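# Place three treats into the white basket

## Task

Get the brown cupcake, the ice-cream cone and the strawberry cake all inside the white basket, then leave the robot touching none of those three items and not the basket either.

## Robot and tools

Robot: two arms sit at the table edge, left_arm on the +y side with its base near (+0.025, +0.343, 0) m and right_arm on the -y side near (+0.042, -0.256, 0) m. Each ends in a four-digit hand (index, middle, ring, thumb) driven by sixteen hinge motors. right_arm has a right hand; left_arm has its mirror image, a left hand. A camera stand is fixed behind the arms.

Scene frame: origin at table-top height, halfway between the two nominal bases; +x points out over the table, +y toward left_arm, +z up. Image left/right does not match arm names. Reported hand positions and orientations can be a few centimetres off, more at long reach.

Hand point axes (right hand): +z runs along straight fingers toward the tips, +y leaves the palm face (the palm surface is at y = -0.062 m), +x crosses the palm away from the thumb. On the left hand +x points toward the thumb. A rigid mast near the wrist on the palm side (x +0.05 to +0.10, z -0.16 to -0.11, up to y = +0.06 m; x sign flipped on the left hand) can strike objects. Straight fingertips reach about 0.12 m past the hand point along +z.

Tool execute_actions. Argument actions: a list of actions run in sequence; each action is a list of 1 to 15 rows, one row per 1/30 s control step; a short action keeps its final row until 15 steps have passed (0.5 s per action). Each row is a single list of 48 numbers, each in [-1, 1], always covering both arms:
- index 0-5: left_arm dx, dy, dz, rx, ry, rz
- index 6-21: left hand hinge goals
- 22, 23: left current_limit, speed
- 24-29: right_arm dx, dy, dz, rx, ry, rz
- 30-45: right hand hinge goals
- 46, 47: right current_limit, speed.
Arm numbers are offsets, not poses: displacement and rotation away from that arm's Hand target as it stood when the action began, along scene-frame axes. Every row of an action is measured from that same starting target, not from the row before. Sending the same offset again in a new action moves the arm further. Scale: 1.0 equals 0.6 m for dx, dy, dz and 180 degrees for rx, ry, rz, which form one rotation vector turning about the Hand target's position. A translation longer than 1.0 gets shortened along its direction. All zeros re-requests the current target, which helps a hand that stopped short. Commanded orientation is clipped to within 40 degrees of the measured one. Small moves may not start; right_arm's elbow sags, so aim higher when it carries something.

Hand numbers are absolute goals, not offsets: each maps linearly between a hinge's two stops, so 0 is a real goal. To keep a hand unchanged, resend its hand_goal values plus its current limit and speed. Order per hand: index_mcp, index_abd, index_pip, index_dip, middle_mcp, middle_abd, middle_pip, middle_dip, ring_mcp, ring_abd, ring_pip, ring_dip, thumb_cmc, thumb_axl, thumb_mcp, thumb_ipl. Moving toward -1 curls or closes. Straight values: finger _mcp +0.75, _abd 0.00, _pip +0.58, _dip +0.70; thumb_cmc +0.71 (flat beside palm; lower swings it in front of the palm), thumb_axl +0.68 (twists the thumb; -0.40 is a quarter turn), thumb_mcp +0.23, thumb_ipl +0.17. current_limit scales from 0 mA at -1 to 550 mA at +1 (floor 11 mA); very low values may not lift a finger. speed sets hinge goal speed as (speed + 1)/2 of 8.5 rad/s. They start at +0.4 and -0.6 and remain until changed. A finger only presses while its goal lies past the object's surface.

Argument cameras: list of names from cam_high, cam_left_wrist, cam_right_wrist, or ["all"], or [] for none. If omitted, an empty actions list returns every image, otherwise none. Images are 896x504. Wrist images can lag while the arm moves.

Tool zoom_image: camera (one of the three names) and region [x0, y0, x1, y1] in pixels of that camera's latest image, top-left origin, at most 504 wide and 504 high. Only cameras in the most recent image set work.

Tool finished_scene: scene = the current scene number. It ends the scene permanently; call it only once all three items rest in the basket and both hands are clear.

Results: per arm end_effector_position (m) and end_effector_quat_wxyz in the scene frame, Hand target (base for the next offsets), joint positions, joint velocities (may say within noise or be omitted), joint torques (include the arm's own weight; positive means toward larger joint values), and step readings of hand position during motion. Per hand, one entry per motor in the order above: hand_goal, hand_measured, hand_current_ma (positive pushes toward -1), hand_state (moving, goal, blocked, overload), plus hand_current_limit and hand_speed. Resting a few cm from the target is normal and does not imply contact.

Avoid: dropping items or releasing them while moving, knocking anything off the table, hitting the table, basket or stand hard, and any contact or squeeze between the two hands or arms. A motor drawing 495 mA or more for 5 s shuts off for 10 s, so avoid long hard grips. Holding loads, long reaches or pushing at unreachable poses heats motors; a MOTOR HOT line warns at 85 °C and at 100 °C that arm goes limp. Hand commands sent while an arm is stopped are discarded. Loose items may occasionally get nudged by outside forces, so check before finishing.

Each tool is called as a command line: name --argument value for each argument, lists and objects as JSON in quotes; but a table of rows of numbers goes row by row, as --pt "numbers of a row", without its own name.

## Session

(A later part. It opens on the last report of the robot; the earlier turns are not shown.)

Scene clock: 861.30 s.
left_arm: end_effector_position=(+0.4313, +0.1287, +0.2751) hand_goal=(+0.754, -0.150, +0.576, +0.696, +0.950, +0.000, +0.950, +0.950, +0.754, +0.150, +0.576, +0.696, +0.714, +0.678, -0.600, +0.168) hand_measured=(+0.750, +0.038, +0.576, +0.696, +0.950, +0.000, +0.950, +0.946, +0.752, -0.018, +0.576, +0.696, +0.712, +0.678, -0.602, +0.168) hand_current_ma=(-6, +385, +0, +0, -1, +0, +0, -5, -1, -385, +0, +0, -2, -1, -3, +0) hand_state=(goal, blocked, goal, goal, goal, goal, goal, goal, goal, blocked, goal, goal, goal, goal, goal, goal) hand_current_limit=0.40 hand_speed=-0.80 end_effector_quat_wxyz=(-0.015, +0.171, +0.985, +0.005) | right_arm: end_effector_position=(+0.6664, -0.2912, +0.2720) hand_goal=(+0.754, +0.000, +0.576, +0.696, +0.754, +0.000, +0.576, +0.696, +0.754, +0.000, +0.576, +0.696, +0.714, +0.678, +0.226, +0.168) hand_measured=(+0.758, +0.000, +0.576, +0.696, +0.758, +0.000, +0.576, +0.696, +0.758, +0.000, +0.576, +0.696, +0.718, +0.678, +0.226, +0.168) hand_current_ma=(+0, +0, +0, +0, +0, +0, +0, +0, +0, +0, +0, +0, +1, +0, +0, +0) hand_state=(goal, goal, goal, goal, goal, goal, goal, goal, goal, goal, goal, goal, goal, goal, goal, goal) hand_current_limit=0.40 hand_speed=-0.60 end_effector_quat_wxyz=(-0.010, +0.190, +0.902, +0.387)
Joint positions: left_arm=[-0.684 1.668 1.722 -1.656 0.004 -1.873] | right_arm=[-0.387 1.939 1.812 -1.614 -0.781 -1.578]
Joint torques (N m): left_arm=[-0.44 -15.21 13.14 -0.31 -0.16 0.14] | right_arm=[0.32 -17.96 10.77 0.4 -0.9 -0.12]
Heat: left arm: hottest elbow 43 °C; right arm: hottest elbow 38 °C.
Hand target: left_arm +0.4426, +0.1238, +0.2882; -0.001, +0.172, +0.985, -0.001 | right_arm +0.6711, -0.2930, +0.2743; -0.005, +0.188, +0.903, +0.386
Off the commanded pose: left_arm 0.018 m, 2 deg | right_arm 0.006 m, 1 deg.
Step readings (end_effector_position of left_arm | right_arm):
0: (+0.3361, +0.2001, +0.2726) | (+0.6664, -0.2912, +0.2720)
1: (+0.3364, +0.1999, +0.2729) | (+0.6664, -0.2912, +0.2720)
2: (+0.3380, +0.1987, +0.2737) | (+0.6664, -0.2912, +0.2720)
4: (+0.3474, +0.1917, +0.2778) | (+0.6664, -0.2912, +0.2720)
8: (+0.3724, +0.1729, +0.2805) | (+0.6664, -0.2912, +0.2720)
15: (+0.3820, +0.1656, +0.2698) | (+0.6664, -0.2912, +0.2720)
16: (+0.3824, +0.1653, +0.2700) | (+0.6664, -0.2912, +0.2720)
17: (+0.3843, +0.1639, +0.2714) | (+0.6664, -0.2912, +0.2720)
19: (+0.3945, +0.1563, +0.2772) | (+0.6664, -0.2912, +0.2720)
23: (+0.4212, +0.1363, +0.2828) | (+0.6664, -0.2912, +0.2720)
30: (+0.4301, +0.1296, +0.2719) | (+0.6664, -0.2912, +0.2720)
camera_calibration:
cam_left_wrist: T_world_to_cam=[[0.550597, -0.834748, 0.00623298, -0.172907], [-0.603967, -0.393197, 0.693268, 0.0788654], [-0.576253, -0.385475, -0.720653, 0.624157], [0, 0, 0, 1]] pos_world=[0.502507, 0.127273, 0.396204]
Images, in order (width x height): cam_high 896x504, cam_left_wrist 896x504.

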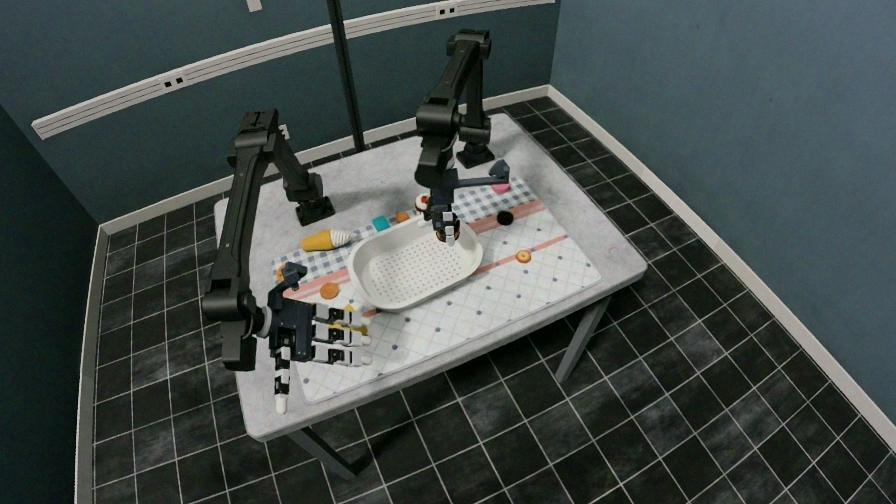

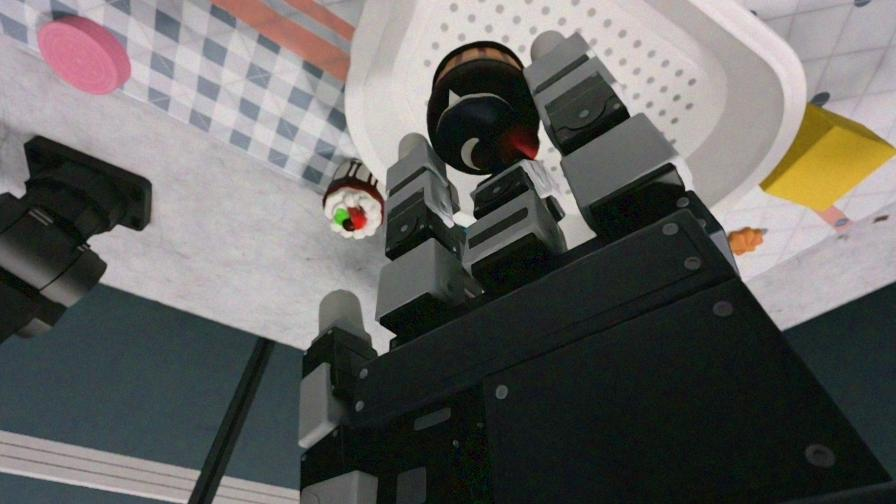

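execute_actions --actions '[[[-0.015,0.025,-0.08,0,0,0,0.754,-0.15,0.576,0.696,0.95,0,0.95,0.95,0.754,0.15,0.576,0.696,0.714,0.678,-0.6,0.168,0.4,-0.8,0,0,0,0,0,0,0.754,0,0.576,0.696,0.754,0,0.576,0.696,0.754,0,0.576,0.696,0.714,0.678,0.226,0.168,0.4,-0.6]],[[0,0,-0.07,0,0,0,0.754,-0.15,0.576,0.696,0.95,0,0.95,0.95,0.754,0.15,0.576,0.696,0.714,0.678,-0.6,0.168,0.4,-0.8,0,0,0,0,0,0,0.754,0,0.576,0.696,0.754,0,0.576,0.696,0.754,0,0.576,0.696,0.714,0.678,0.226,0.168,0.4,-0.6]]]' --cameras '["cam_high","cam_left_wrist"]'

zoom_image --camera "cam_high" --region '[380, 180, 500, 280]'

Scene clock: 876.07 s.
left_arm: end_effector_position=(+0.4264, +0.1356, +0.1936) hand_goal=(+0.754, -0.150, +0.576, +0.696, +0.950, +0.000, +0.950, +0.950, +0.754, +0.150, +0.576, +0.696, +0.714, +0.678, -0.600, +0.168) hand_measured=(+0.750, +0.038, +0.576, +0.696, +0.950, +0.000, +0.950, +0.946, +0.752, -0.018, +0.576, +0.696, +0.712, +0.678, -0.602, +0.168) hand_current_ma=(-6, +385, +0, +0, -1, +0, +0, -5, -1, -385, +0, +0, -2, -1, -3, +0) hand_state=(goal, blocked, goal, goal, goal, goal, goal, goal, goal, blocked, goal, goal, goal, goal, goal, goal) hand_current_limit=0.40 hand_speed=-0.80 end_effector_quat_wxyz=(-0.012, +0.173, +0.985, +0.004) | right_arm: end_effector_position=(+0.6664, -0.2912, +0.2720) hand_goal=(+0.754, +0.000, +0.576, +0.696, +0.754, +0.000, +0.576, +0.696, +0.754, +0.000, +0.576, +0.696, +0.714, +0.678, +0.226, +0.168) hand_measured=(+0.758, +0.000, +0.576, +0.696, +0.758, +0.000, +0.576, +0.696, +0.758, +0.000, +0.576, +0.696, +0.718, +0.678, +0.226, +0.168) hand_current_ma=(+0, +0, +0, +0, +0, +0, +0, +0, +0, +0, +0, +0, +1, +0, +0, +0) hand_state=(goal, goal, goal, goal, goal, goal, goal, goal, goal, goal, goal, goal, goal, goal, goal, goal) hand_current_limit=0.40 hand_speed=-0.60 end_effector_quat_wxyz=(-0.010, +0.190, +0.902, +0.387)
Joint positions: left_arm=[-0.679 1.653 1.49 -1.432 0.004 -1.864] | right_arm=[-0.387 1.939 1.812 -1.614 -0.781 -1.578]
Joint torques (N m): left_arm=[0.38 -16.26 9.09 0.42 -0.16 0.18] | right_arm=[0.32 -17.85 10.8 0.38 -0.9 -0.13]
Heat: left arm: hottest elbow 43 °C; right arm: hottest elbow 38 °C.
Hand target: left_arm +0.4337, +0.1388, +0.1982; -0.001, +0.172, +0.985, -0.001 | right_arm +0.6711, -0.2930, +0.2743; -0.005, +0.188, +0.903, +0.386
Off the commanded pose: left_arm 0.009 m, 1 deg | right_arm 0.006 m, 1 deg.
Step readings (end_effector_position of left_arm | right_arm):
0: (+0.4313, +0.1287, +0.2751) | (+0.6664, -0.2912, +0.2720)
1: (+0.4313, +0.1287, +0.2751) | (+0.6664, -0.2912, +0.2720)
2: (+0.4325, +0.1278, +0.2741) | (+0.6664, -0.2912, +0.2720)
4: (+0.4330, +0.1275, +0.2665) | (+0.6664, -0.2912, +0.2720)
8: (+0.4282, +0.1321, +0.2400) | (+0.6664, -0.2912, +0.2720)
15: (+0.4268, +0.1350, +0.2288) | (+0.6664, -0.2912, +0.2720)
16: (+0.4273, +0.1349, +0.2286) | (+0.6664, -0.2912, +0.2720)
17: (+0.4283, +0.1342, +0.2264) | (+0.6664, -0.2912, +0.2720)
19: (+0.4293, +0.1334, +0.2186) | (+0.6664, -0.2912, +0.2720)
23: (+0.4261, +0.1358, +0.1993) | (+0.6664, -0.2912, +0.2720)
30: (+0.4260, +0.1359, +0.1937) | (+0.6664, -0.2912, +0.2720)
camera_calibration:
cam_left_wrist: T_world_to_cam=[[0.547449, -0.836741, 0.012839, -0.163558], [-0.609134, -0.387921, 0.691718, 0.136889], [-0.573808, -0.386501, -0.722054, 0.564624], [0, 0, 0, 1]] pos_world=[0.496909, 0.134474, 0.3151]
Images, in order (width x height): cam_high 896x504, cam_left_wrist 896x504.

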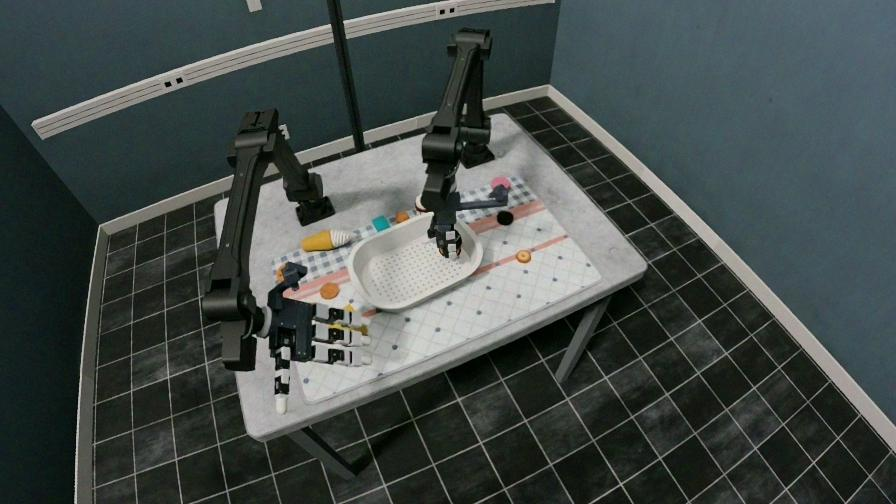

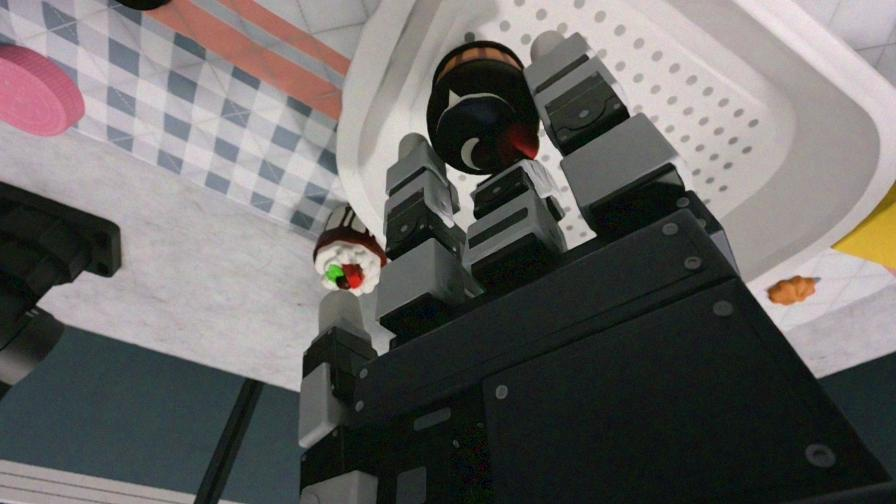

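Scaled by 4.200 from the camera's 896x504 image, which has a finer 1280x720 frame.

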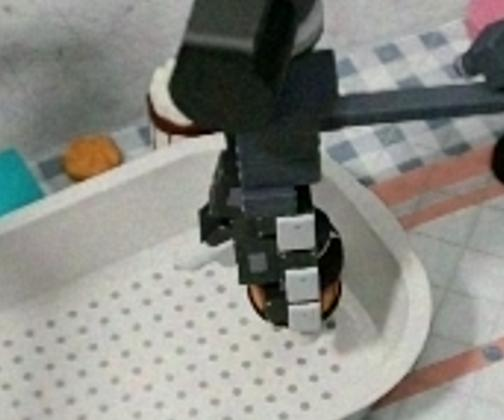

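execute_actions --actions '[[[0,0,-0.03,0,0,0,0.754,-0.15,0.576,0.696,0.95,0,0.95,0.95,0.754,0.15,0.576,0.696,0.714,0.678,-0.6,0.168,0.4,-0.8,0,0,0,0,0,0,0.754,0,0.576,0.696,0.754,0,0.576,0.696,0.754,0,0.576,0.696,0.714,0.678,0.226,0.168,0.4,-0.6]],[[0,0,-0.015,0,0,0,0.754,-0.15,0.576,0.696,0.95,0,0.95,0.95,0.754,0.15,0.576,0.696,0.714,0.678,-0.6,0.168,0.4,-0.8,0,0,0,0,0,0,0.754,0,0.576,0.696,0.754,0,0.576,0.696,0.754,0,0.576,0.696,0.714,0.678,0.226,0.168,0.4,-0.6]]]' --cameras '["cam_high","cam_left_wrist"]'

zoom_image --camera "cam_high" --region '[380, 180, 500, 280]'

Scene clock: 890.63 s.
left_arm: end_effector_position=(+0.4265, +0.1356, +0.1731) hand_goal=(+0.754, -0.150, +0.576, +0.696, +0.950, +0.000, +0.950, +0.950, +0.754, +0.150, +0.576, +0.696, +0.714, +0.678, -0.600, +0.168) hand_measured=(+0.750, +0.038, +0.576, +0.696, +0.950, +0.000, +0.950, +0.946, +0.752, -0.018, +0.576, +0.696, +0.712, +0.678, -0.602, +0.168) hand_current_ma=(-6, +385, +0, +0, -1, +0, +0, -5, -1, -385, +0, +0, -2, -1, -3, +0) hand_state=(goal, blocked, goal, goal, goal, goal, goal, goal, goal, blocked, goal, goal, goal, goal, goal, goal) hand_current_limit=0.40 hand_speed=-0.80 end_effector_quat_wxyz=(-0.005, +0.173, +0.985, +0.000) | right_arm: end_effector_position=(+0.6664, -0.2912, +0.2720) hand_goal=(+0.754, +0.000, +0.576, +0.696, +0.754, +0.000, +0.576, +0.696, +0.754, +0.000, +0.576, +0.696, +0.714, +0.678, +0.226, +0.168) hand_measured=(+0.758, +0.000, +0.576, +0.696, +0.758, +0.000, +0.576, +0.696, +0.758, +0.000, +0.576, +0.696, +0.718, +0.678, +0.226, +0.168) hand_current_ma=(+0, +0, +0, +0, +0, +0, +0, +0, +0, +0, +0, +0, +1, +0, +0, +0) hand_state=(goal, goal, goal, goal, goal, goal, goal, goal, goal, goal, goal, goal, goal, goal, goal, goal) hand_current_limit=0.40 hand_speed=-0.60 end_effector_quat_wxyz=(-0.010, +0.190, +0.902, +0.387)
Joint positions: left_arm=[-0.679 1.653 1.437 -1.363 0.004 -1.864] | right_arm=[-0.387 1.939 1.812 -1.614 -0.781 -1.578]
Joint torques (N m): left_arm=[0.38 -15.09 8.73 0.44 -0.15 0.18] | right_arm=[0.26 -17.96 10.78 0.46 -0.89 -0.13]
Heat: left arm: hottest elbow 41 °C; right arm: hottest elbow 38 °C.
Hand target: left_arm +0.4336, +0.1389, +0.1711; -0.001, +0.172, +0.985, -0.001 | right_arm +0.6711, -0.2930, +0.2743; -0.005, +0.188, +0.903, +0.386
Off the commanded pose: left_arm 0.008 m, 0 deg | right_arm 0.006 m, 1 deg.
Step readings (end_effector_position of left_arm | right_arm):
0: (+0.4264, +0.1356, +0.1936) | (+0.6664, -0.2912, +0.2720)
1: (+0.4265, +0.1356, +0.1936) | (+0.6664, -0.2912, +0.2720)
2: (+0.4268, +0.1354, +0.1928) | (+0.6664, -0.2912, +0.2720)
4: (+0.4279, +0.1345, +0.1893) | (+0.6664, -0.2912, +0.2720)
8: (+0.4265, +0.1356, +0.1820) | (+0.6664, -0.2912, +0.2720)
15: (+0.4264, +0.1357, +0.1798) | (+0.6664, -0.2912, +0.2720)
16: (+0.4265, +0.1356, +0.1798) | (+0.6664, -0.2912, +0.2720)
17: (+0.4267, +0.1354, +0.1794) | (+0.6664, -0.2912, +0.2720)
19: (+0.4273, +0.1350, +0.1778) | (+0.6664, -0.2912, +0.2720)
23: (+0.4266, +0.1355, +0.1742) | (+0.6664, -0.2912, +0.2720)
30: (+0.4264, +0.1356, +0.1731) | (+0.6664, -0.2912, +0.2720)
camera_calibration:
cam_left_wrist: T_world_to_cam=[[0.547114, -0.836605, 0.0275405, -0.165809], [-0.617867, -0.381432, 0.687568, 0.154768], [-0.564718, -0.393195, -0.725598, 0.547464], [0, 0, 0, 1]] pos_world=[0.495506, 0.135577, 0.295392]
Images, in order (width x height): cam_high 896x504, cam_left_wrist 896x504.

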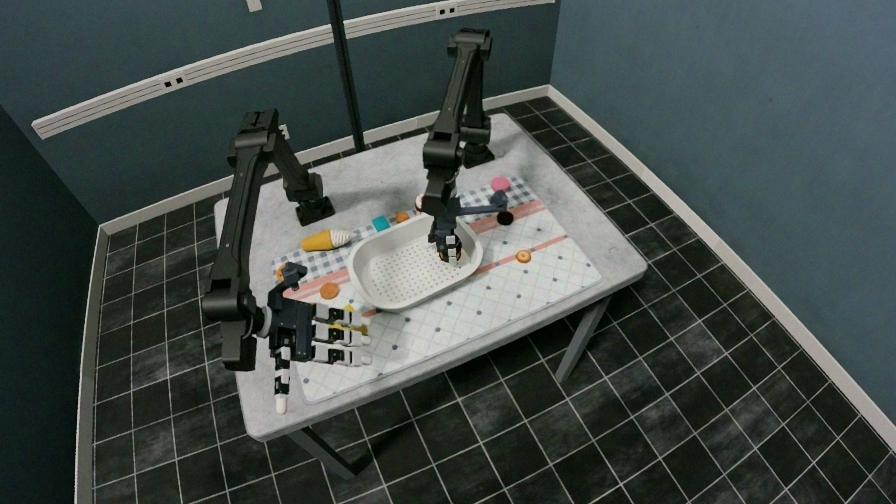

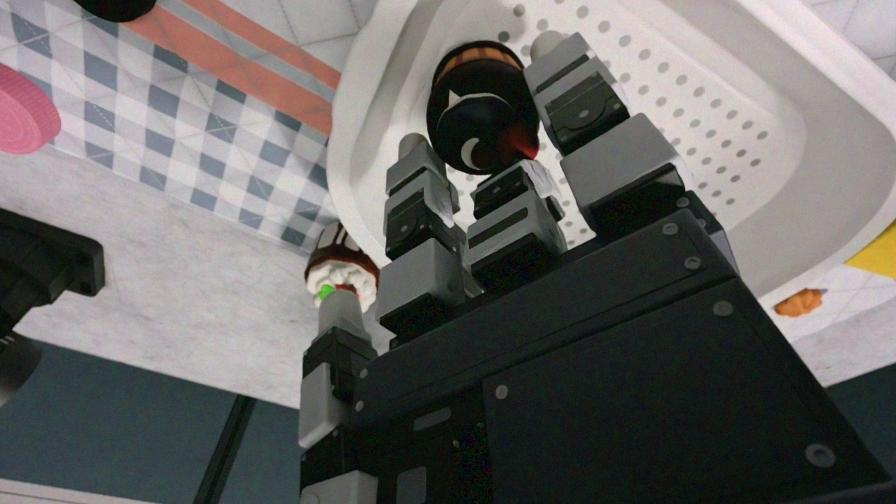

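Scaled by 4.200 from the camera's 896x504 image, which has a finer 1280x720 frame.

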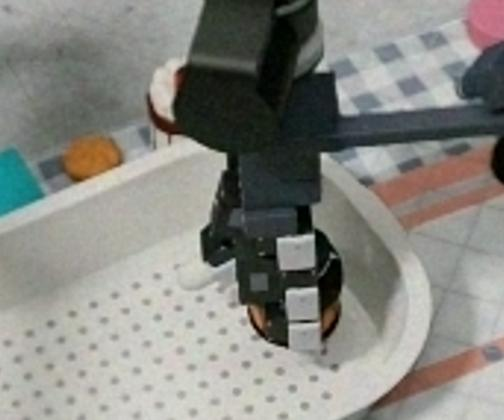

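execute_actions --actions '[[[0,0,-0.02,0,0,0,0.754,-0.15,0.576,0.696,0.95,0,0.95,0.95,0.754,0.15,0.576,0.696,0.714,0.678,-0.6,0.168,0.4,-0.8,0,0,0,0,0,0,0.754,0,0.576,0.696,0.754,0,0.576,0.696,0.754,0,0.576,0.696,0.714,0.678,0.226,0.168,0.4,-0.6]]]' --cameras '["cam_high","cam_left_wrist"]'

zoom_image --camera "cam_high" --region '[380, 180, 500, 280]'

Scene clock: 903.53 s.
left_arm: end_effector_position=(+0.4262, +0.1358, +0.1639) hand_goal=(+0.754, -0.150, +0.576, +0.696, +0.950, +0.000, +0.950, +0.950, +0.754, +0.150, +0.576, +0.696, +0.714, +0.678, -0.600, +0.168) hand_measured=(+0.750, +0.038, +0.576, +0.696, +0.950, +0.000, +0.950, +0.946, +0.752, -0.018, +0.576, +0.696, +0.712, +0.678, -0.602, +0.168) hand_current_ma=(-6, +385, +0, +0, -1, +0, +0, -5, -1, -385, +0, +0, -2, -1, -3, +0) hand_state=(goal, blocked, goal, goal, goal, goal, goal, goal, goal, blocked, goal, goal, goal, goal, goal, goal) hand_current_limit=0.40 hand_speed=-0.80 end_effector_quat_wxyz=(-0.002, +0.173, +0.985, -0.001) | right_arm: end_effector_position=(+0.6664, -0.2912, +0.2720) hand_goal=(+0.754, +0.000, +0.576, +0.696, +0.754, +0.000, +0.576, +0.696, +0.754, +0.000, +0.576, +0.696, +0.714, +0.678, +0.226, +0.168) hand_measured=(+0.758, +0.000, +0.576, +0.696, +0.758, +0.000, +0.576, +0.696, +0.758, +0.000, +0.576, +0.696, +0.718, +0.678, +0.226, +0.168) hand_current_ma=(+0, +0, +0, +0, +0, +0, +0, +0, +0, +0, +0, +0, +1, +0, +0, +0) hand_state=(goal, goal, goal, goal, goal, goal, goal, goal, goal, goal, goal, goal, goal, goal, goal, goal) hand_current_limit=0.40 hand_speed=-0.60 end_effector_quat_wxyz=(-0.010, +0.190, +0.902, +0.387)
Joint positions: left_arm=[-0.679 1.653 1.414 -1.333 0.004 -1.864] | right_arm=[-0.387 1.939 1.812 -1.614 -0.781 -1.578]
Joint torques (N m): left_arm=[0.38 -14.51 8.73 0.47 -0.14 0.18] | right_arm=[0.32 -18.02 10.78 0.38 -0.89 -0.13]
Heat: left arm: hottest elbow 41 °C; right arm: hottest elbow 38 °C.
Hand target: left_arm +0.4335, +0.1389, +0.1591; -0.001, +0.172, +0.985, -0.001 | right_arm +0.6711, -0.2930, +0.2743; -0.005, +0.188, +0.903, +0.386
Off the commanded pose: left_arm 0.009 m, 0 deg | right_arm 0.006 m, 1 deg.
Step readings (end_effector_position of left_arm | right_arm):
0: (+0.4265, +0.1356, +0.1731) | (+0.6664, -0.2912, +0.2720)
1: (+0.4266, +0.1355, +0.1730) | (+0.6664, -0.2912, +0.2720)
2: (+0.4268, +0.1353, +0.1725) | (+0.6664, -0.2912, +0.2720)
4: (+0.4274, +0.1349, +0.1702) | (+0.6664, -0.2912, +0.2720)
8: (+0.4261, +0.1359, +0.1653) | (+0.6664, -0.2912, +0.2720)
15: (+0.4261, +0.1359, +0.1640) | (+0.6664, -0.2912, +0.2720)
camera_calibration:
cam_left_wrist: T_world_to_cam=[[0.546987, -0.836466, 0.0336211, -0.166134], [-0.621392, -0.378777, 0.685857, 0.162273], [-0.560961, -0.396047, -0.726959, 0.53978], [0, 0, 0, 1]] pos_world=[0.494504, 0.136278, 0.286688]
Images, in order (width x height): cam_high 896x504, cam_left_wrist 896x504.

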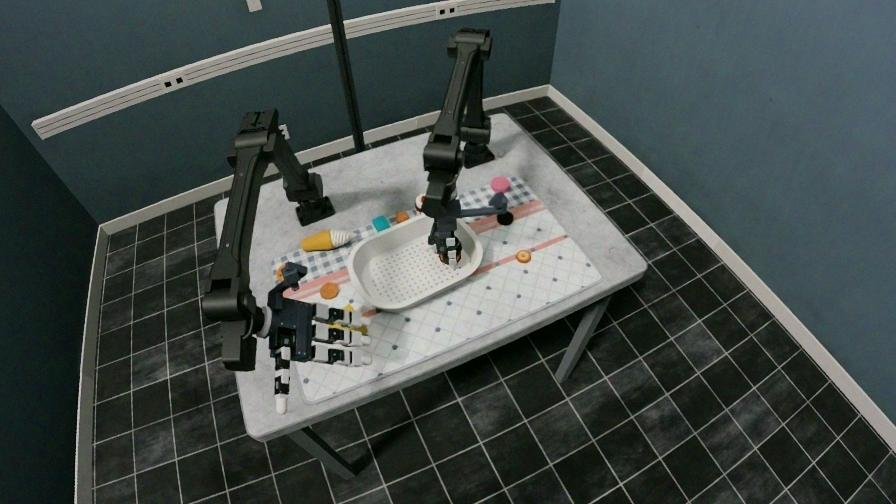

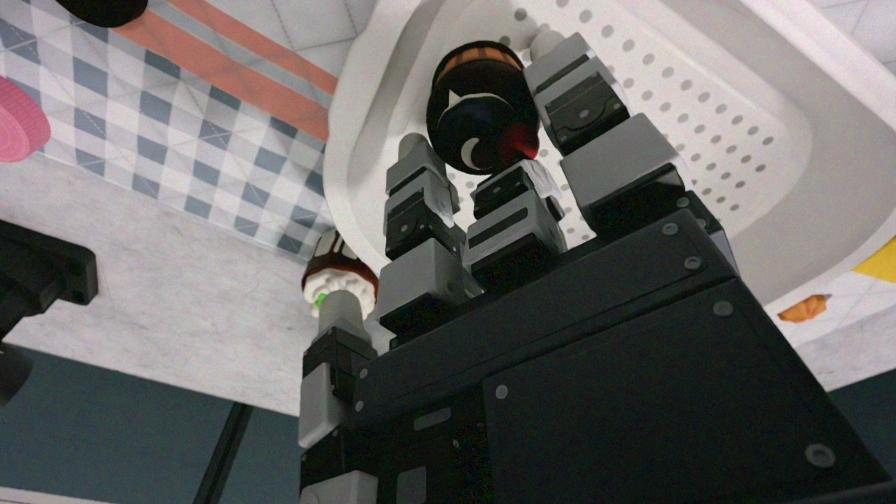

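Scaled by 4.200 from the camera's 896x504 image, which has a finer 1280x720 frame.

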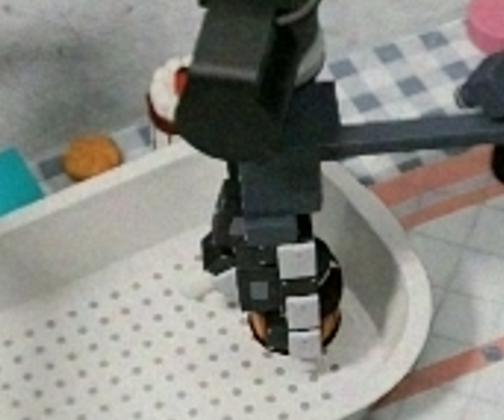

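execute_actions --actions '[[[0,0,-0.013,0,0,0,0.754,-0.15,0.576,0.696,0.95,0,0.95,0.95,0.754,0.15,0.576,0.696,0.714,0.678,-0.6,0.168,0.4,-0.8,0,0,0,0,0,0,0.754,0,0.576,0.696,0.754,0,0.576,0.696,0.754,0,0.576,0.696,0.714,0.678,0.226,0.168,0.4,-0.6]]]' --cameras '["cam_high"]'

zoom_image --camera "cam_high" --region '[380, 180, 500, 280]'

Scene clock: 911.43 s.
left_arm: end_effector_position=(+0.4265, +0.1356, +0.1627) hand_goal=(+0.754, -0.150, +0.576, +0.696, +0.950, +0.000, +0.950, +0.950, +0.754, +0.150, +0.576, +0.696, +0.714, +0.678, -0.600, +0.168) hand_measured=(+0.750, +0.038, +0.576, +0.696, +0.950, +0.000, +0.950, +0.946, +0.752, -0.016, +0.576, +0.696, +0.712, +0.678, -0.602, +0.168) hand_current_ma=(-6, +385, +0, +0, +0, +0, +0, -5, -1, -385, +0, +0, -2, -1, -3, +0) hand_state=(goal, blocked, goal, goal, goal, goal, goal, goal, goal, blocked, goal, goal, goal, goal, goal, goal) hand_current_limit=0.40 hand_speed=-0.80 end_effector_quat_wxyz=(-0.001, +0.173, +0.985, -0.002) | right_arm: end_effector_position=(+0.6664, -0.2912, +0.2720) hand_goal=(+0.754, +0.000, +0.576, +0.696, +0.754, +0.000, +0.576, +0.696, +0.754, +0.000, +0.576, +0.696, +0.714, +0.678, +0.226, +0.168) hand_measured=(+0.758, +0.000, +0.576, +0.696, +0.758, +0.000, +0.576, +0.696, +0.758, +0.000, +0.576, +0.696, +0.718, +0.678, +0.226, +0.168) hand_current_ma=(+0, +0, +0, +0, +0, +0, +0, +0, +0, +0, +0, +0, +1, +0, +0, +0) hand_state=(goal, goal, goal, goal, goal, goal, goal, goal, goal, goal, goal, goal, goal, goal, goal, goal) hand_current_limit=0.40 hand_speed=-0.60 end_effector_quat_wxyz=(-0.010, +0.190, +0.902, +0.387)
Joint positions: left_arm=[-0.679 1.653 1.41 -1.328 0.004 -1.864] | right_arm=[-0.387 1.939 1.812 -1.614 -0.781 -1.578]
Joint torques (N m): left_arm=[0.38 -14.1 7.73 0.99 -0.14 0.18] | right_arm=[0.38 -17.85 10.78 0.39 -0.9 -0.13]
Heat: left arm: hottest elbow 41 °C; right arm: hottest elbow 38 °C.
Hand target: left_arm +0.4335, +0.1389, +0.1513; -0.001, +0.172, +0.985, -0.001 | right_arm +0.6711, -0.2930, +0.2743; -0.005, +0.188, +0.903, +0.386
Off the commanded pose: left_arm 0.014 m, 0 deg | right_arm 0.006 m, 1 deg.
Step readings (end_effector_position of left_arm | right_arm):
0: (+0.4262, +0.1358, +0.1639) | (+0.6664, -0.2912, +0.2720)
1: (+0.4262, +0.1358, +0.1639) | (+0.6664, -0.2912, +0.2720)
2: (+0.4264, +0.1356, +0.1637) | (+0.6664, -0.2912, +0.2720)
4: (+0.4265, +0.1356, +0.1630) | (+0.6664, -0.2912, +0.2720)
8: (+0.4266, +0.1355, +0.1628) | (+0.6664, -0.2912, +0.2720)
15: (+0.4265, +0.1356, +0.1627) | (+0.6664, -0.2912, +0.2720)
Images, in order (width x height): cam_high 896x504.

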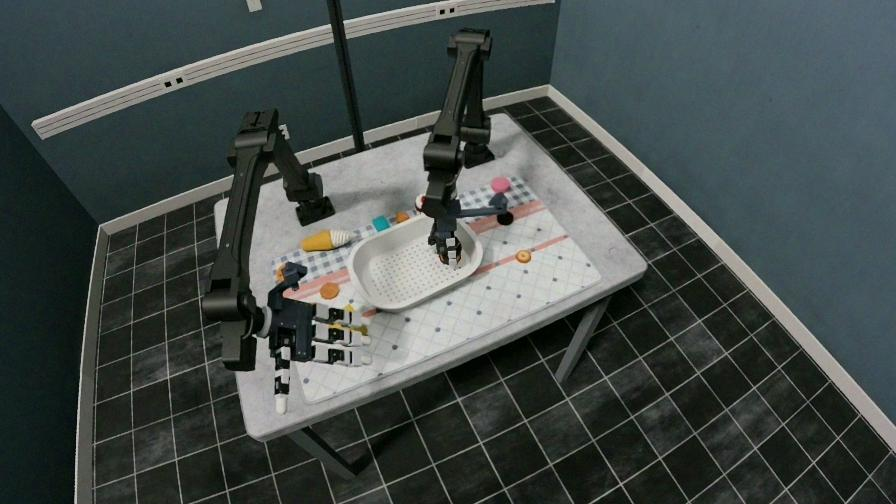

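Scaled by 4.200 from the camera's 896x504 image, which has a finer 1280x720 frame.

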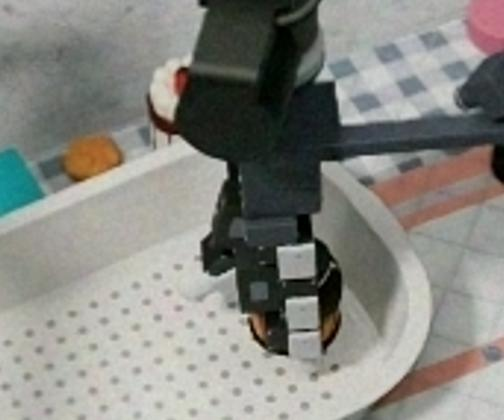

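execute_actions --actions '[[[0,0,0.01,0,0,0,0.754,0.04,0.576,0.696,0.95,0,0.95,0.95,0.754,-0.02,0.576,0.696,0.714,0.678,-0.6,0.168,0.4,-0.85,0,0,0,0,0,0,0.754,0,0.576,0.696,0.754,0,0.576,0.696,0.754,0,0.576,0.696,0.714,0.678,0.226,0.168,0.4,-0.6]],[[0,0,0,0,0,0,0.754,0.22,0.576,0.696,0.95,0,0.95,0.95,0.754,-0.22,0.576,0.696,0.714,0.678,-0.6,0.168,0.4,-0.85,0,0,0,0,0,0,0.754,0,0.576,0.696,0.754,0,0.576,0.696,0.754,0,0.576,0.696,0.714,0.678,0.226,0.168,0.4,-0.6]]]' --cameras '["cam_high","cam_left_wrist"]'

Scene clock: 922.93 s.
left_arm: end_effector_position=(+0.4265, +0.1356, +0.1627) hand_goal=(+0.754, +0.220, +0.576, +0.696, +0.950, +0.000, +0.950, +0.950, +0.754, -0.220, +0.576, +0.696, +0.714, +0.678, -0.600, +0.168) hand_measured=(+0.750, +0.214, +0.576, +0.696, +0.952, +0.000, +0.950, +0.946, +0.752, -0.216, +0.576, +0.696, +0.712, +0.678, -0.602, +0.168) hand_current_ma=(-6, -8, +0, +0, +2, +0, +0, -5, -1, +5, +0, +0, -2, -1, -3, +0) hand_state=(goal, goal, goal, goal, goal, goal, goal, goal, goal, goal, goal, goal, goal, goal, goal, goal) hand_current_limit=0.40 hand_speed=-0.85 end_effector_quat_wxyz=(-0.001, +0.173, +0.985, -0.002) | right_arm: end_effector_position=(+0.6664, -0.2912, +0.2720) hand_goal=(+0.754, +0.000, +0.576, +0.696, +0.754, +0.000, +0.576, +0.696, +0.754, +0.000, +0.576, +0.696, +0.714, +0.678, +0.226, +0.168) hand_measured=(+0.758, +0.000, +0.576, +0.696, +0.758, +0.000, +0.576, +0.696, +0.758, +0.000, +0.576, +0.696, +0.718, +0.678, +0.226, +0.168) hand_current_ma=(+0, +0, +0, +0, +0, +0, +0, +0, +0, +0, +0, +0, +1, +0, +0, +0) hand_state=(goal, goal, goal, goal, goal, goal, goal, goal, goal, goal, goal, goal, goal, goal, goal, goal) hand_current_limit=0.40 hand_speed=-0.60 end_effector_quat_wxyz=(-0.010, +0.190, +0.902, +0.387)
Joint positions: left_arm=[-0.679 1.653 1.41 -1.328 0.004 -1.864] | right_arm=[-0.387 1.939 1.812 -1.614 -0.781 -1.578]
Joint torques (N m): left_arm=[0.38 -14.39 8.7 0.44 -0.14 0.18] | right_arm=[0.32 -17.85 10.78 0.42 -0.89 -0.12]
Heat: left arm: hottest elbow 40 °C; right arm: hottest elbow 38 °C.
Hand target: left_arm +0.4335, +0.1389, +0.1573; -0.001, +0.172, +0.985, -0.001 | right_arm +0.6711, -0.2930, +0.2743; -0.005, +0.188, +0.903, +0.386
Off the commanded pose: left_arm 0.009 m, 0 deg | right_arm 0.006 m, 1 deg.
Step readings (end_effector_position of left_arm | right_arm):
0: (+0.4265, +0.1356, +0.1627) | (+0.6664, -0.2912, +0.2720)
1: (+0.4265, +0.1356, +0.1627) | (+0.6664, -0.2912, +0.2720)
2: (+0.4265, +0.1356, +0.1627) | (+0.6664, -0.2912, +0.2720)
4: (+0.4265, +0.1356, +0.1627) | (+0.6664, -0.2912, +0.2720)
8: (+0.4265, +0.1356, +0.1627) | (+0.6664, -0.2912, +0.2720)
15: (+0.4265, +0.1356, +0.1627) | (+0.6664, -0.2912, +0.2720)
16: (+0.4265, +0.1356, +0.1627) | (+0.6664, -0.2912, +0.2720)
17: (+0.4265, +0.1356, +0.1627) | (+0.6664, -0.2912, +0.2720)
19: (+0.4265, +0.1356, +0.1627) | (+0.6664, -0.2912, +0.2720)
23: (+0.4265, +0.1356, +0.1627) | (+0.6664, -0.2912, +0.2720)
30: (+0.4265, +0.1356, +0.1627) | (+0.6664, -0.2912, +0.2720)
camera_calibration:
cam_left_wrist: T_world_to_cam=[[0.546624, -0.836601, 0.0360818, -0.166656], [-0.62299, -0.377505, 0.685108, 0.163921], [-0.559541, -0.396975, -0.727547, 0.538628], [0, 0, 0, 1]] pos_world=[0.494604, 0.136278, 0.285587]
Images, in order (width x height): cam_high 896x504, cam_left_wrist 896x504.

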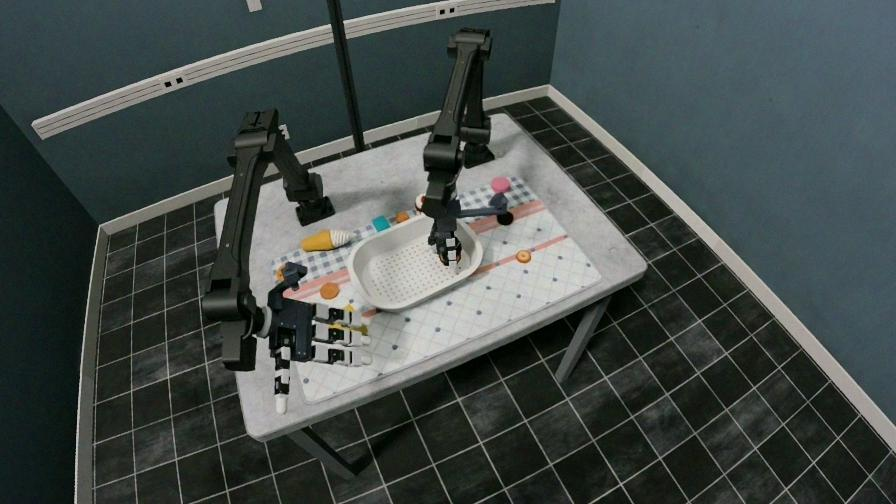

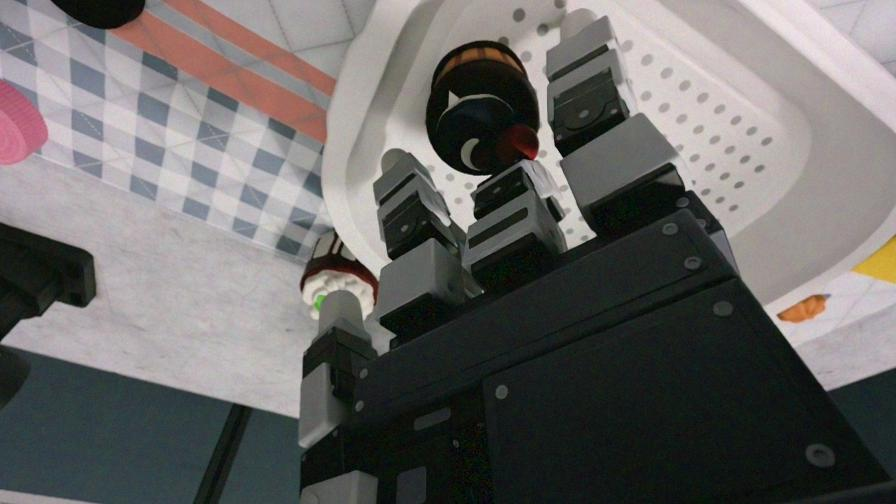

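execute_actions --actions '[[[0,0,0.11,0,0,0,0.754,0.25,0.576,0.696,0.95,0,0.95,0.95,0.754,-0.25,0.576,0.696,0.714,0.678,-0.6,0.168,0.4,-0.85,0,0,0,0,0,0,0.754,0,0.576,0.696,0.754,0,0.576,0.696,0.754,0,0.576,0.696,0.714,0.678,0.226,0.168,0.4,-0.6]],[[0,0,0.11,0,0,0,0.754,0.25,0.576,0.696,0.95,0,0.95,0.95,0.754,-0.25,0.576,0.696,0.714,0.678,-0.6,0.168,0.4,-0.85,0,0,0,0,0,0,0.754,0,0.576,0.696,0.754,0,0.576,0.696,0.754,0,0.576,0.696,0.714,0.678,0.226,0.168,0.4,-0.6]],[[-0.057,-0.0475,0,0,0,-0.16,0.754,0.25,0.576,0.696,0.95,0,0.95,0.95,0.754,-0.25,0.576,0.696,0.714,0.678,-0.6,0.168,0.4,-0.85,0,0,0,0,0,0,0.754,0,0.576,0.696,0.754,0,0.576,0.696,0.754,0,0.576,0.696,0.714,0.678,0.226,0.168,0.4,-0.6]],[[-0.057,-0.0475,0,0,0,-0.16,0.754,0.25,0.576,0.696,0.95,0,0.95,0.95,0.754,-0.25,0.576,0.696,0.714,0.678,-0.6,0.168,0.4,-0.85,0,0,0,0,0,0,0.754,0,0.576,0.696,0.754,0,0.576,0.696,0.754,0,0.576,0.696,0.714,0.678,0.226,0.168,0.4,-0.6]],[[-0.057,-0.0475,0,0,0,-0.16,0.754,0.25,0.576,0.696,0.95,0,0.95,0.95,0.754,-0.25,0.576,0.696,0.714,0.678,-0.6,0.168,0.4,-0.85,0,0,0,0,0,0,0.754,0,0.576,0.696,0.754,0,0.576,0.696,0.754,0,0.576,0.696,0.714,0.678,0.226,0.168,0.4,-0.6]],[[-0.057,-0.0475,0,0,0,-0.16,0.754,0.25,0.576,0.696,0.95,0,0.95,0.95,0.754,-0.25,0.576,0.696,0.714,0.678,-0.6,0.168,0.4,-0.85,0,0,0,0,0,0,0.754,0,0.576,0.696,0.754,0,0.576,0.696,0.754,0,0.576,0.696,0.714,0.678,0.226,0.168,0.4,-0.6]],[[0,0,0,0,0,0,0.754,0.25,0.576,0.696,0.95,0,0.95,0.95,0.754,-0.25,0.576,0.696,0.714,0.678,-0.6,0.168,0.4,-0.85,0,0,0,0,0,0,0.754,0,0.576,0.696,0.754,0,0.576,0.696,0.754,0,0.576,0.696,0.714,0.678,0.226,0.168,0.4,-0.6]]]' --cameras '["cam_high","cam_left_wrist"]'

zoom_image --camera "cam_high" --region '[360, 130, 520, 280]'

Scene clock: 975.20 s.
left_arm: end_effector_position=(+0.2940, +0.0219, +0.2823) hand_goal=(+0.754, +0.250, +0.576, +0.696, +0.950, +0.000, +0.950, +0.950, +0.754, -0.250, +0.576, +0.696, +0.714, +0.678, -0.600, +0.168) hand_measured=(+0.752, +0.244, +0.578, +0.696, +0.946, +0.000, +0.950, +0.946, +0.752, -0.248, +0.576, +0.696, +0.712, +0.678, -0.602, +0.168) hand_current_ma=(-1, -6, +2, +1, -7, +0, +0, -5, -1, +2, +0, +0, -2, -1, -3, +0) hand_state=(goal, goal, goal, goal, goal, goal, goal, goal, goal, goal, goal, goal, goal, goal, goal, goal) hand_current_limit=0.40 hand_speed=-0.85 end_effector_quat_wxyz=(-0.009, +0.924, +0.382, +0.001) | right_arm: end_effector_position=(+0.6664, -0.2912, +0.2720) hand_goal=(+0.754, +0.000, +0.576, +0.696, +0.754, +0.000, +0.576, +0.696, +0.754, +0.000, +0.576, +0.696, +0.714, +0.678, +0.226, +0.168) hand_measured=(+0.758, +0.000, +0.576, +0.696, +0.758, +0.000, +0.576, +0.696, +0.758, +0.000, +0.576, +0.696, +0.718, +0.678, +0.226, +0.168) hand_current_ma=(+0, +0, +0, +0, +0, +0, +0, +0, +0, +0, +0, +0, +1, +0, +0, +0) hand_state=(goal, goal, goal, goal, goal, goal, goal, goal, goal, goal, goal, goal, goal, goal, goal, goal) hand_current_limit=0.40 hand_speed=-0.60 end_effector_quat_wxyz=(-0.010, +0.190, +0.902, +0.387)
Joint positions: left_arm=[-1.004 1.232 1.286 -1.643 -0.007 -0.179] | right_arm=[-0.387 1.939 1.812 -1.614 -0.781 -1.578]
Joint torques (N m): left_arm=[0.38 -9.82 9.37 0.08 0.04 0.17] | right_arm=[0.38 -18.02 10.78 0.4 -0.9 -0.13]
Heat: left arm: hottest elbow 39 °C; right arm: hottest elbow 39 °C.
Hand target: left_arm +0.2968, +0.0248, +0.2894; -0.001, +0.924, +0.383, +0.001 | right_arm +0.6711, -0.2930, +0.2743; -0.005, +0.188, +0.903, +0.386
Off the commanded pose: left_arm 0.008 m, 1 deg | right_arm 0.006 m, 1 deg.
Step readings (end_effector_position of left_arm | right_arm):
0: (+0.4265, +0.1356, +0.1627) | (+0.6664, -0.2912, +0.2720)
1: (+0.4265, +0.1356, +0.1627) | (+0.6664, -0.2912, +0.2720)
2: (+0.4250, +0.1367, +0.1633) | (+0.6664, -0.2912, +0.2720)
4: (+0.4205, +0.1401, +0.1690) | (+0.6664, -0.2912, +0.2720)
8: (+0.4189, +0.1412, +0.1862) | (+0.6664, -0.2912, +0.2720)
15: (+0.4214, +0.1394, +0.1994) | (+0.6664, -0.2912, +0.2720)
16: (+0.4210, +0.1397, +0.1999) | (+0.6664, -0.2912, +0.2720)
17: (+0.4198, +0.1406, +0.2027) | (+0.6664, -0.2912, +0.2720)
19: (+0.4170, +0.1428, +0.2146) | (+0.6664, -0.2912, +0.2720)
23: (+0.4206, +0.1401, +0.2460) | (+0.6664, -0.2912, +0.2720)
30: (+0.4237, +0.1378, +0.2721) | (+0.6664, -0.2912, +0.2720)
31: (+0.4237, +0.1381, +0.2722) | (+0.6664, -0.2912, +0.2720)
32: (+0.4243, +0.1369, +0.2721) | (+0.6664, -0.2912, +0.2720)
34: (+0.4235, +0.1352, +0.2713) | (+0.6664, -0.2912, +0.2720)
38: (+0.4055, +0.1217, +0.2702) | (+0.6664, -0.2912, +0.2720)
45: (+0.3951, +0.1082, +0.2835) | (+0.6664, -0.2912, +0.2720)
46: (+0.3956, +0.1081, +0.2845) | (+0.6664, -0.2912, +0.2720)
47: (+0.3950, +0.1075, +0.2839) | (+0.6664, -0.2912, +0.2720)
49: (+0.3900, +0.1076, +0.2795) | (+0.6664, -0.2912, +0.2720)
53: (+0.3687, +0.0958, +0.2734) | (+0.6664, -0.2912, +0.2720)
60: (+0.3612, +0.0833, +0.2839) | (+0.6664, -0.2912, +0.2720)
61: (+0.3614, +0.0827, +0.2844) | (+0.6664, -0.2912, +0.2720)
62: (+0.3607, +0.0815, +0.2839) | (+0.6664, -0.2912, +0.2720)
64: (+0.3557, +0.0789, +0.2799) | (+0.6664, -0.2912, +0.2720)
68: (+0.3366, +0.0686, +0.2750) | (+0.6664, -0.2912, +0.2720)
75: (+0.3296, +0.0566, +0.2845) | (+0.6664, -0.2912, +0.2720)
76: (+0.3294, +0.0553, +0.2846) | (+0.6664, -0.2912, +0.2720)
77: (+0.3286, +0.0534, +0.2838) | (+0.6664, -0.2912, +0.2720)
79: (+0.3232, +0.0490, +0.2801) | (+0.6664, -0.2912, +0.2720)
83: (+0.3075, +0.0405, +0.2766) | (+0.6664, -0.2912, +0.2720)
90: (+0.2980, +0.0285, +0.2827) | (+0.6664, -0.2912, +0.2720)
91: (+0.2973, +0.0272, +0.2826) | (+0.6664, -0.2912, +0.2720)
92: (+0.2967, +0.0263, +0.2826) | (+0.6664, -0.2912, +0.2720)
94: (+0.2957, +0.0248, +0.2825) | (+0.6664, -0.2912, +0.2720)
98: (+0.2947, +0.0231, +0.2824) | (+0.6664, -0.2912, +0.2720)
105: (+0.2942, +0.0221, +0.2823) | (+0.6664, -0.2912, +0.2720)
camera_calibration:
cam_left_wrist: T_world_to_cam=[[-0.989526, -0.139816, 0.0359027, 0.242738], [-0.0756407, 0.714054, 0.695993, -0.231421], [-0.122948, 0.685987, -0.717151, 0.351282], [0, 0, 0, 1]] pos_world=[0.26588, -0.0417894, 0.404274]
Images, in order (width x height): cam_high 896x504, cam_left_wrist 896x504.

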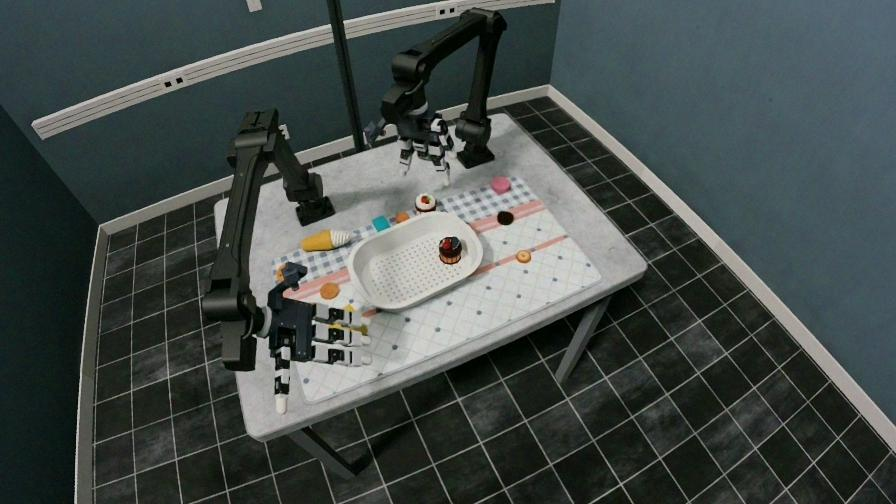

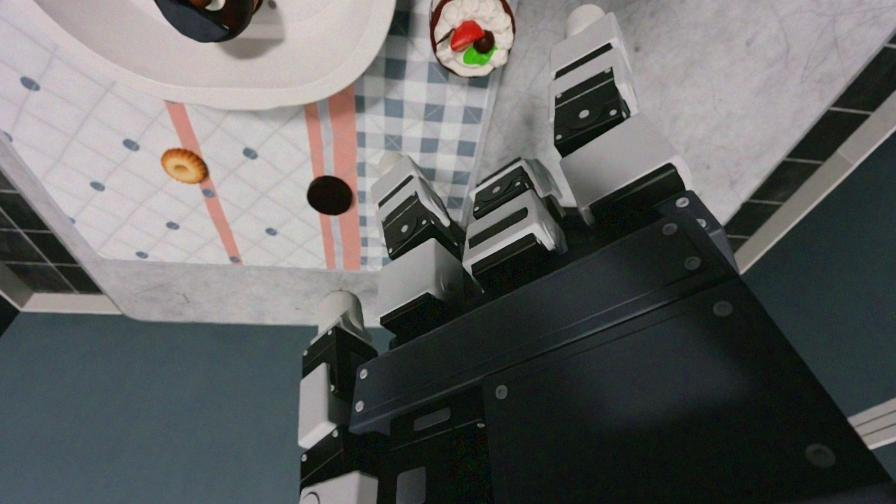

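Scaled by 3.150 from the camera's 896x504 image, which has a finer 1280x720 frame.

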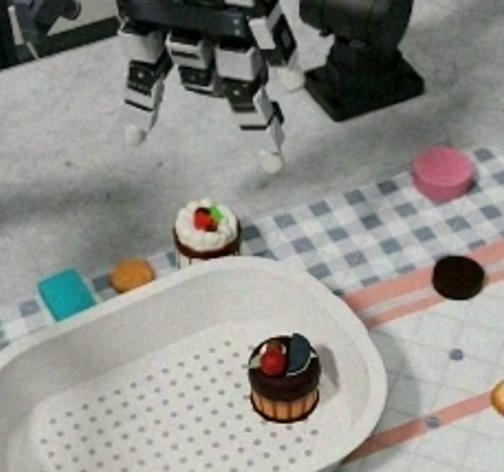

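execute_actions --actions '[[[0.003,-0.018,-0.06,0,0,0,0.754,0.25,0.576,0.696,0.95,0,0.95,0.95,0.754,-0.25,0.576,0.696,0.714,0.678,-0.6,0.168,0.4,-0.85,0,0,0,0,0,0,0.754,0,0.576,0.696,0.754,0,0.576,0.696,0.754,0,0.576,0.696,0.714,0.678,0.226,0.168,0.4,-0.6]],[[0,0,-0.06,0,0,0,0.754,0.25,0.576,0.696,0.95,0,0.95,0.95,0.754,-0.25,0.576,0.696,0.714,0.678,-0.6,0.168,0.4,-0.85,0,0,0,0,0,0,0.754,0,0.576,0.696,0.754,0,0.576,0.696,0.754,0,0.576,0.696,0.714,0.678,0.226,0.168,0.4,-0.6]],[[0,0,0,0,0,0,0.754,0.25,0.576,0.696,0.95,0,0.95,0.95,0.754,-0.25,0.576,0.696,0.714,0.678,-0.6,0.168,0.4,-0.85,0,0,0,0,0,0,0.754,0,0.576,0.696,0.754,0,0.576,0.696,0.754,0,0.576,0.696,0.714,0.678,0.226,0.168,0.4,-0.6]]]' --cameras '["cam_high","cam_left_wrist"]'

zoom_image --camera "cam_high" --region '[370, 130, 490, 230]'

Scene clock: 1014.17 s.
left_arm: end_effector_position=(+0.2959, +0.0188, +0.2196) hand_goal=(+0.754, +0.250, +0.576, +0.696, +0.950, +0.000, +0.950, +0.950, +0.754, -0.250, +0.576, +0.696, +0.714, +0.678, -0.600, +0.168) hand_measured=(+0.752, +0.244, +0.578, +0.696, +0.946, +0.000, +0.950, +0.946, +0.752, -0.248, +0.576, +0.696, +0.712, +0.678, -0.602, +0.168) hand_current_ma=(-1, -6, +2, +1, -7, +0, +0, -5, -1, +2, +0, +0, -2, -1, -3, +0) hand_state=(goal, goal, goal, goal, goal, goal, goal, goal, goal, goal, goal, goal, goal, goal, goal, goal) hand_current_limit=0.40 hand_speed=-0.85 end_effector_quat_wxyz=(-0.003, +0.924, +0.382, +0.002) | right_arm: end_effector_position=(+0.6664, -0.2912, +0.2720) hand_goal=(+0.754, +0.000, +0.576, +0.696, +0.754, +0.000, +0.576, +0.696, +0.754, +0.000, +0.576, +0.696, +0.714, +0.678, +0.226, +0.168) hand_measured=(+0.758, +0.000, +0.576, +0.696, +0.758, +0.000, +0.576, +0.696, +0.758, +0.000, +0.576, +0.696, +0.718, +0.678, +0.226, +0.168) hand_current_ma=(+0, +0, +0, +0, +0, +0, +0, +0, +0, +0, +0, +0, +1, +0, +0, +0) hand_state=(goal, goal, goal, goal, goal, goal, goal, goal, goal, goal, goal, goal, goal, goal, goal, goal) hand_current_limit=0.40 hand_speed=-0.60 end_effector_quat_wxyz=(-0.010, +0.190, +0.902, +0.387)
Joint positions: left_arm=[-1.004 1.238 1.124 -1.462 -0.006 -0.178] | right_arm=[-0.387 1.939 1.812 -1.614 -0.781 -1.578]
Joint torques (N m): left_arm=[-0.79 -7.77 9.21 0.58 0.03 0.06] | right_arm=[0.26 -17.96 10.8 0.39 -0.9 -0.13]
Heat: left arm: hottest elbow 40 °C; right arm: hottest elbow 39 °C.
Hand target: left_arm +0.2986, +0.0140, +0.2173; -0.002, +0.924, +0.383, +0.001 | right_arm +0.6711, -0.2930, +0.2743; -0.005, +0.188, +0.903, +0.386
Off the commanded pose: left_arm 0.006 m, 0 deg | right_arm 0.006 m, 1 deg.
Step readings (end_effector_position of left_arm | right_arm):
0: (+0.2940, +0.0219, +0.2823) | (+0.6664, -0.2912, +0.2720)
1: (+0.2939, +0.0219, +0.2821) | (+0.6664, -0.2912, +0.2720)
2: (+0.2942, +0.0216, +0.2811) | (+0.6664, -0.2912, +0.2720)
4: (+0.2954, +0.0196, +0.2752) | (+0.6664, -0.2912, +0.2720)
8: (+0.2947, +0.0206, +0.2587) | (+0.6664, -0.2912, +0.2720)
15: (+0.2958, +0.0190, +0.2560) | (+0.6664, -0.2912, +0.2720)
16: (+0.2959, +0.0188, +0.2557) | (+0.6664, -0.2912, +0.2720)
17: (+0.2965, +0.0180, +0.2545) | (+0.6664, -0.2912, +0.2720)
19: (+0.2976, +0.0165, +0.2466) | (+0.6664, -0.2912, +0.2720)
23: (+0.2946, +0.0207, +0.2251) | (+0.6664, -0.2912, +0.2720)
30: (+0.2957, +0.0192, +0.2195) | (+0.6664, -0.2912, +0.2720)
31: (+0.2958, +0.0190, +0.2196) | (+0.6664, -0.2912, +0.2720)
32: (+0.2958, +0.0189, +0.2196) | (+0.6664, -0.2912, +0.2720)
34: (+0.2959, +0.0189, +0.2196) | (+0.6664, -0.2912, +0.2720)
38: (+0.2959, +0.0188, +0.2196) | (+0.6664, -0.2912, +0.2720)
45: (+0.2959, +0.0188, +0.2196) | (+0.6664, -0.2912, +0.2720)
camera_calibration:
cam_left_wrist: T_world_to_cam=[[-0.989848, -0.138771, 0.0307158, 0.247711], [-0.0798557, 0.721779, 0.687501, -0.182407], [-0.117575, 0.678069, -0.725533, 0.309142], [0, 0, 0, 1]] pos_world=[0.266978, -0.0435869, 0.342089]
Images, in order (width x height): cam_high 896x504, cam_left_wrist 896x504.

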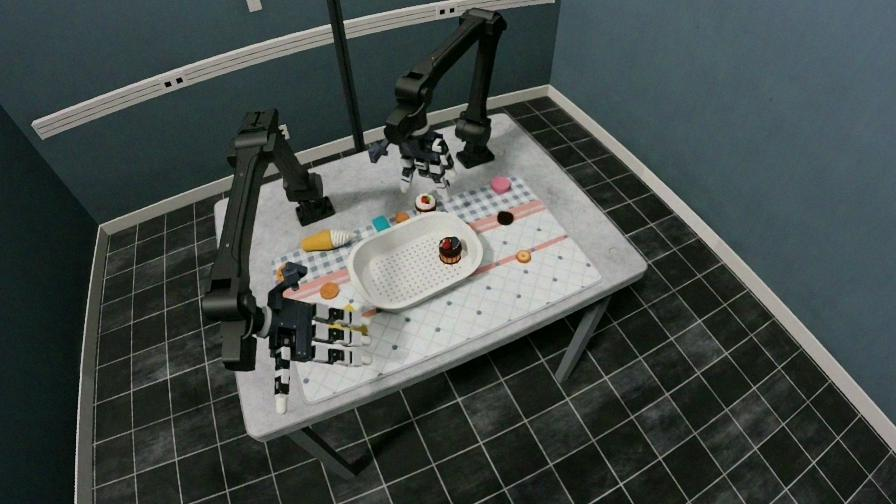

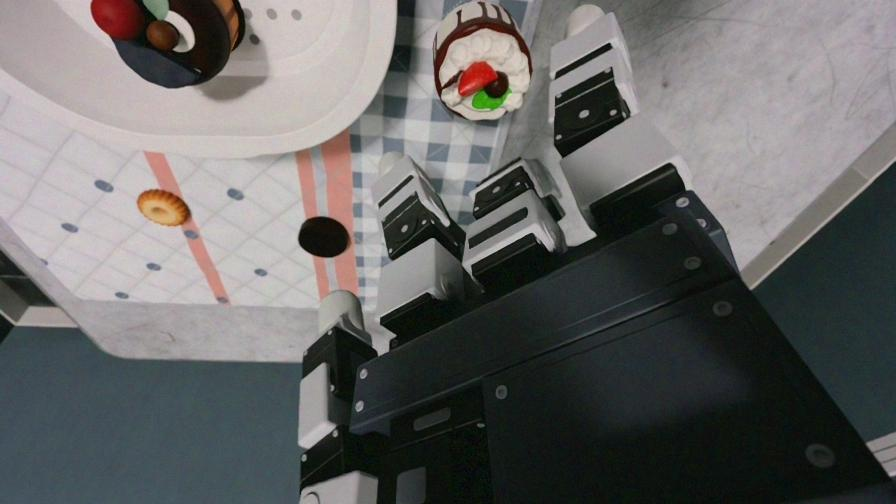

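Scaled by 4.200 from the camera's 896x504 image, which has a finer 1280x720 frame.

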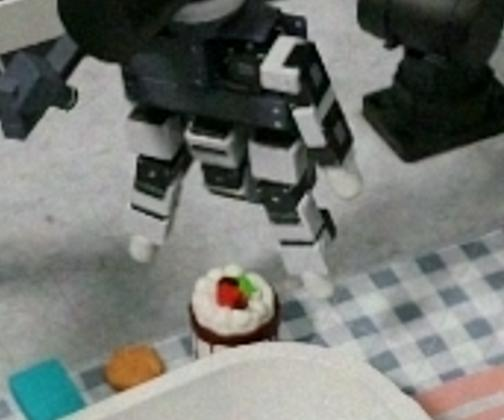

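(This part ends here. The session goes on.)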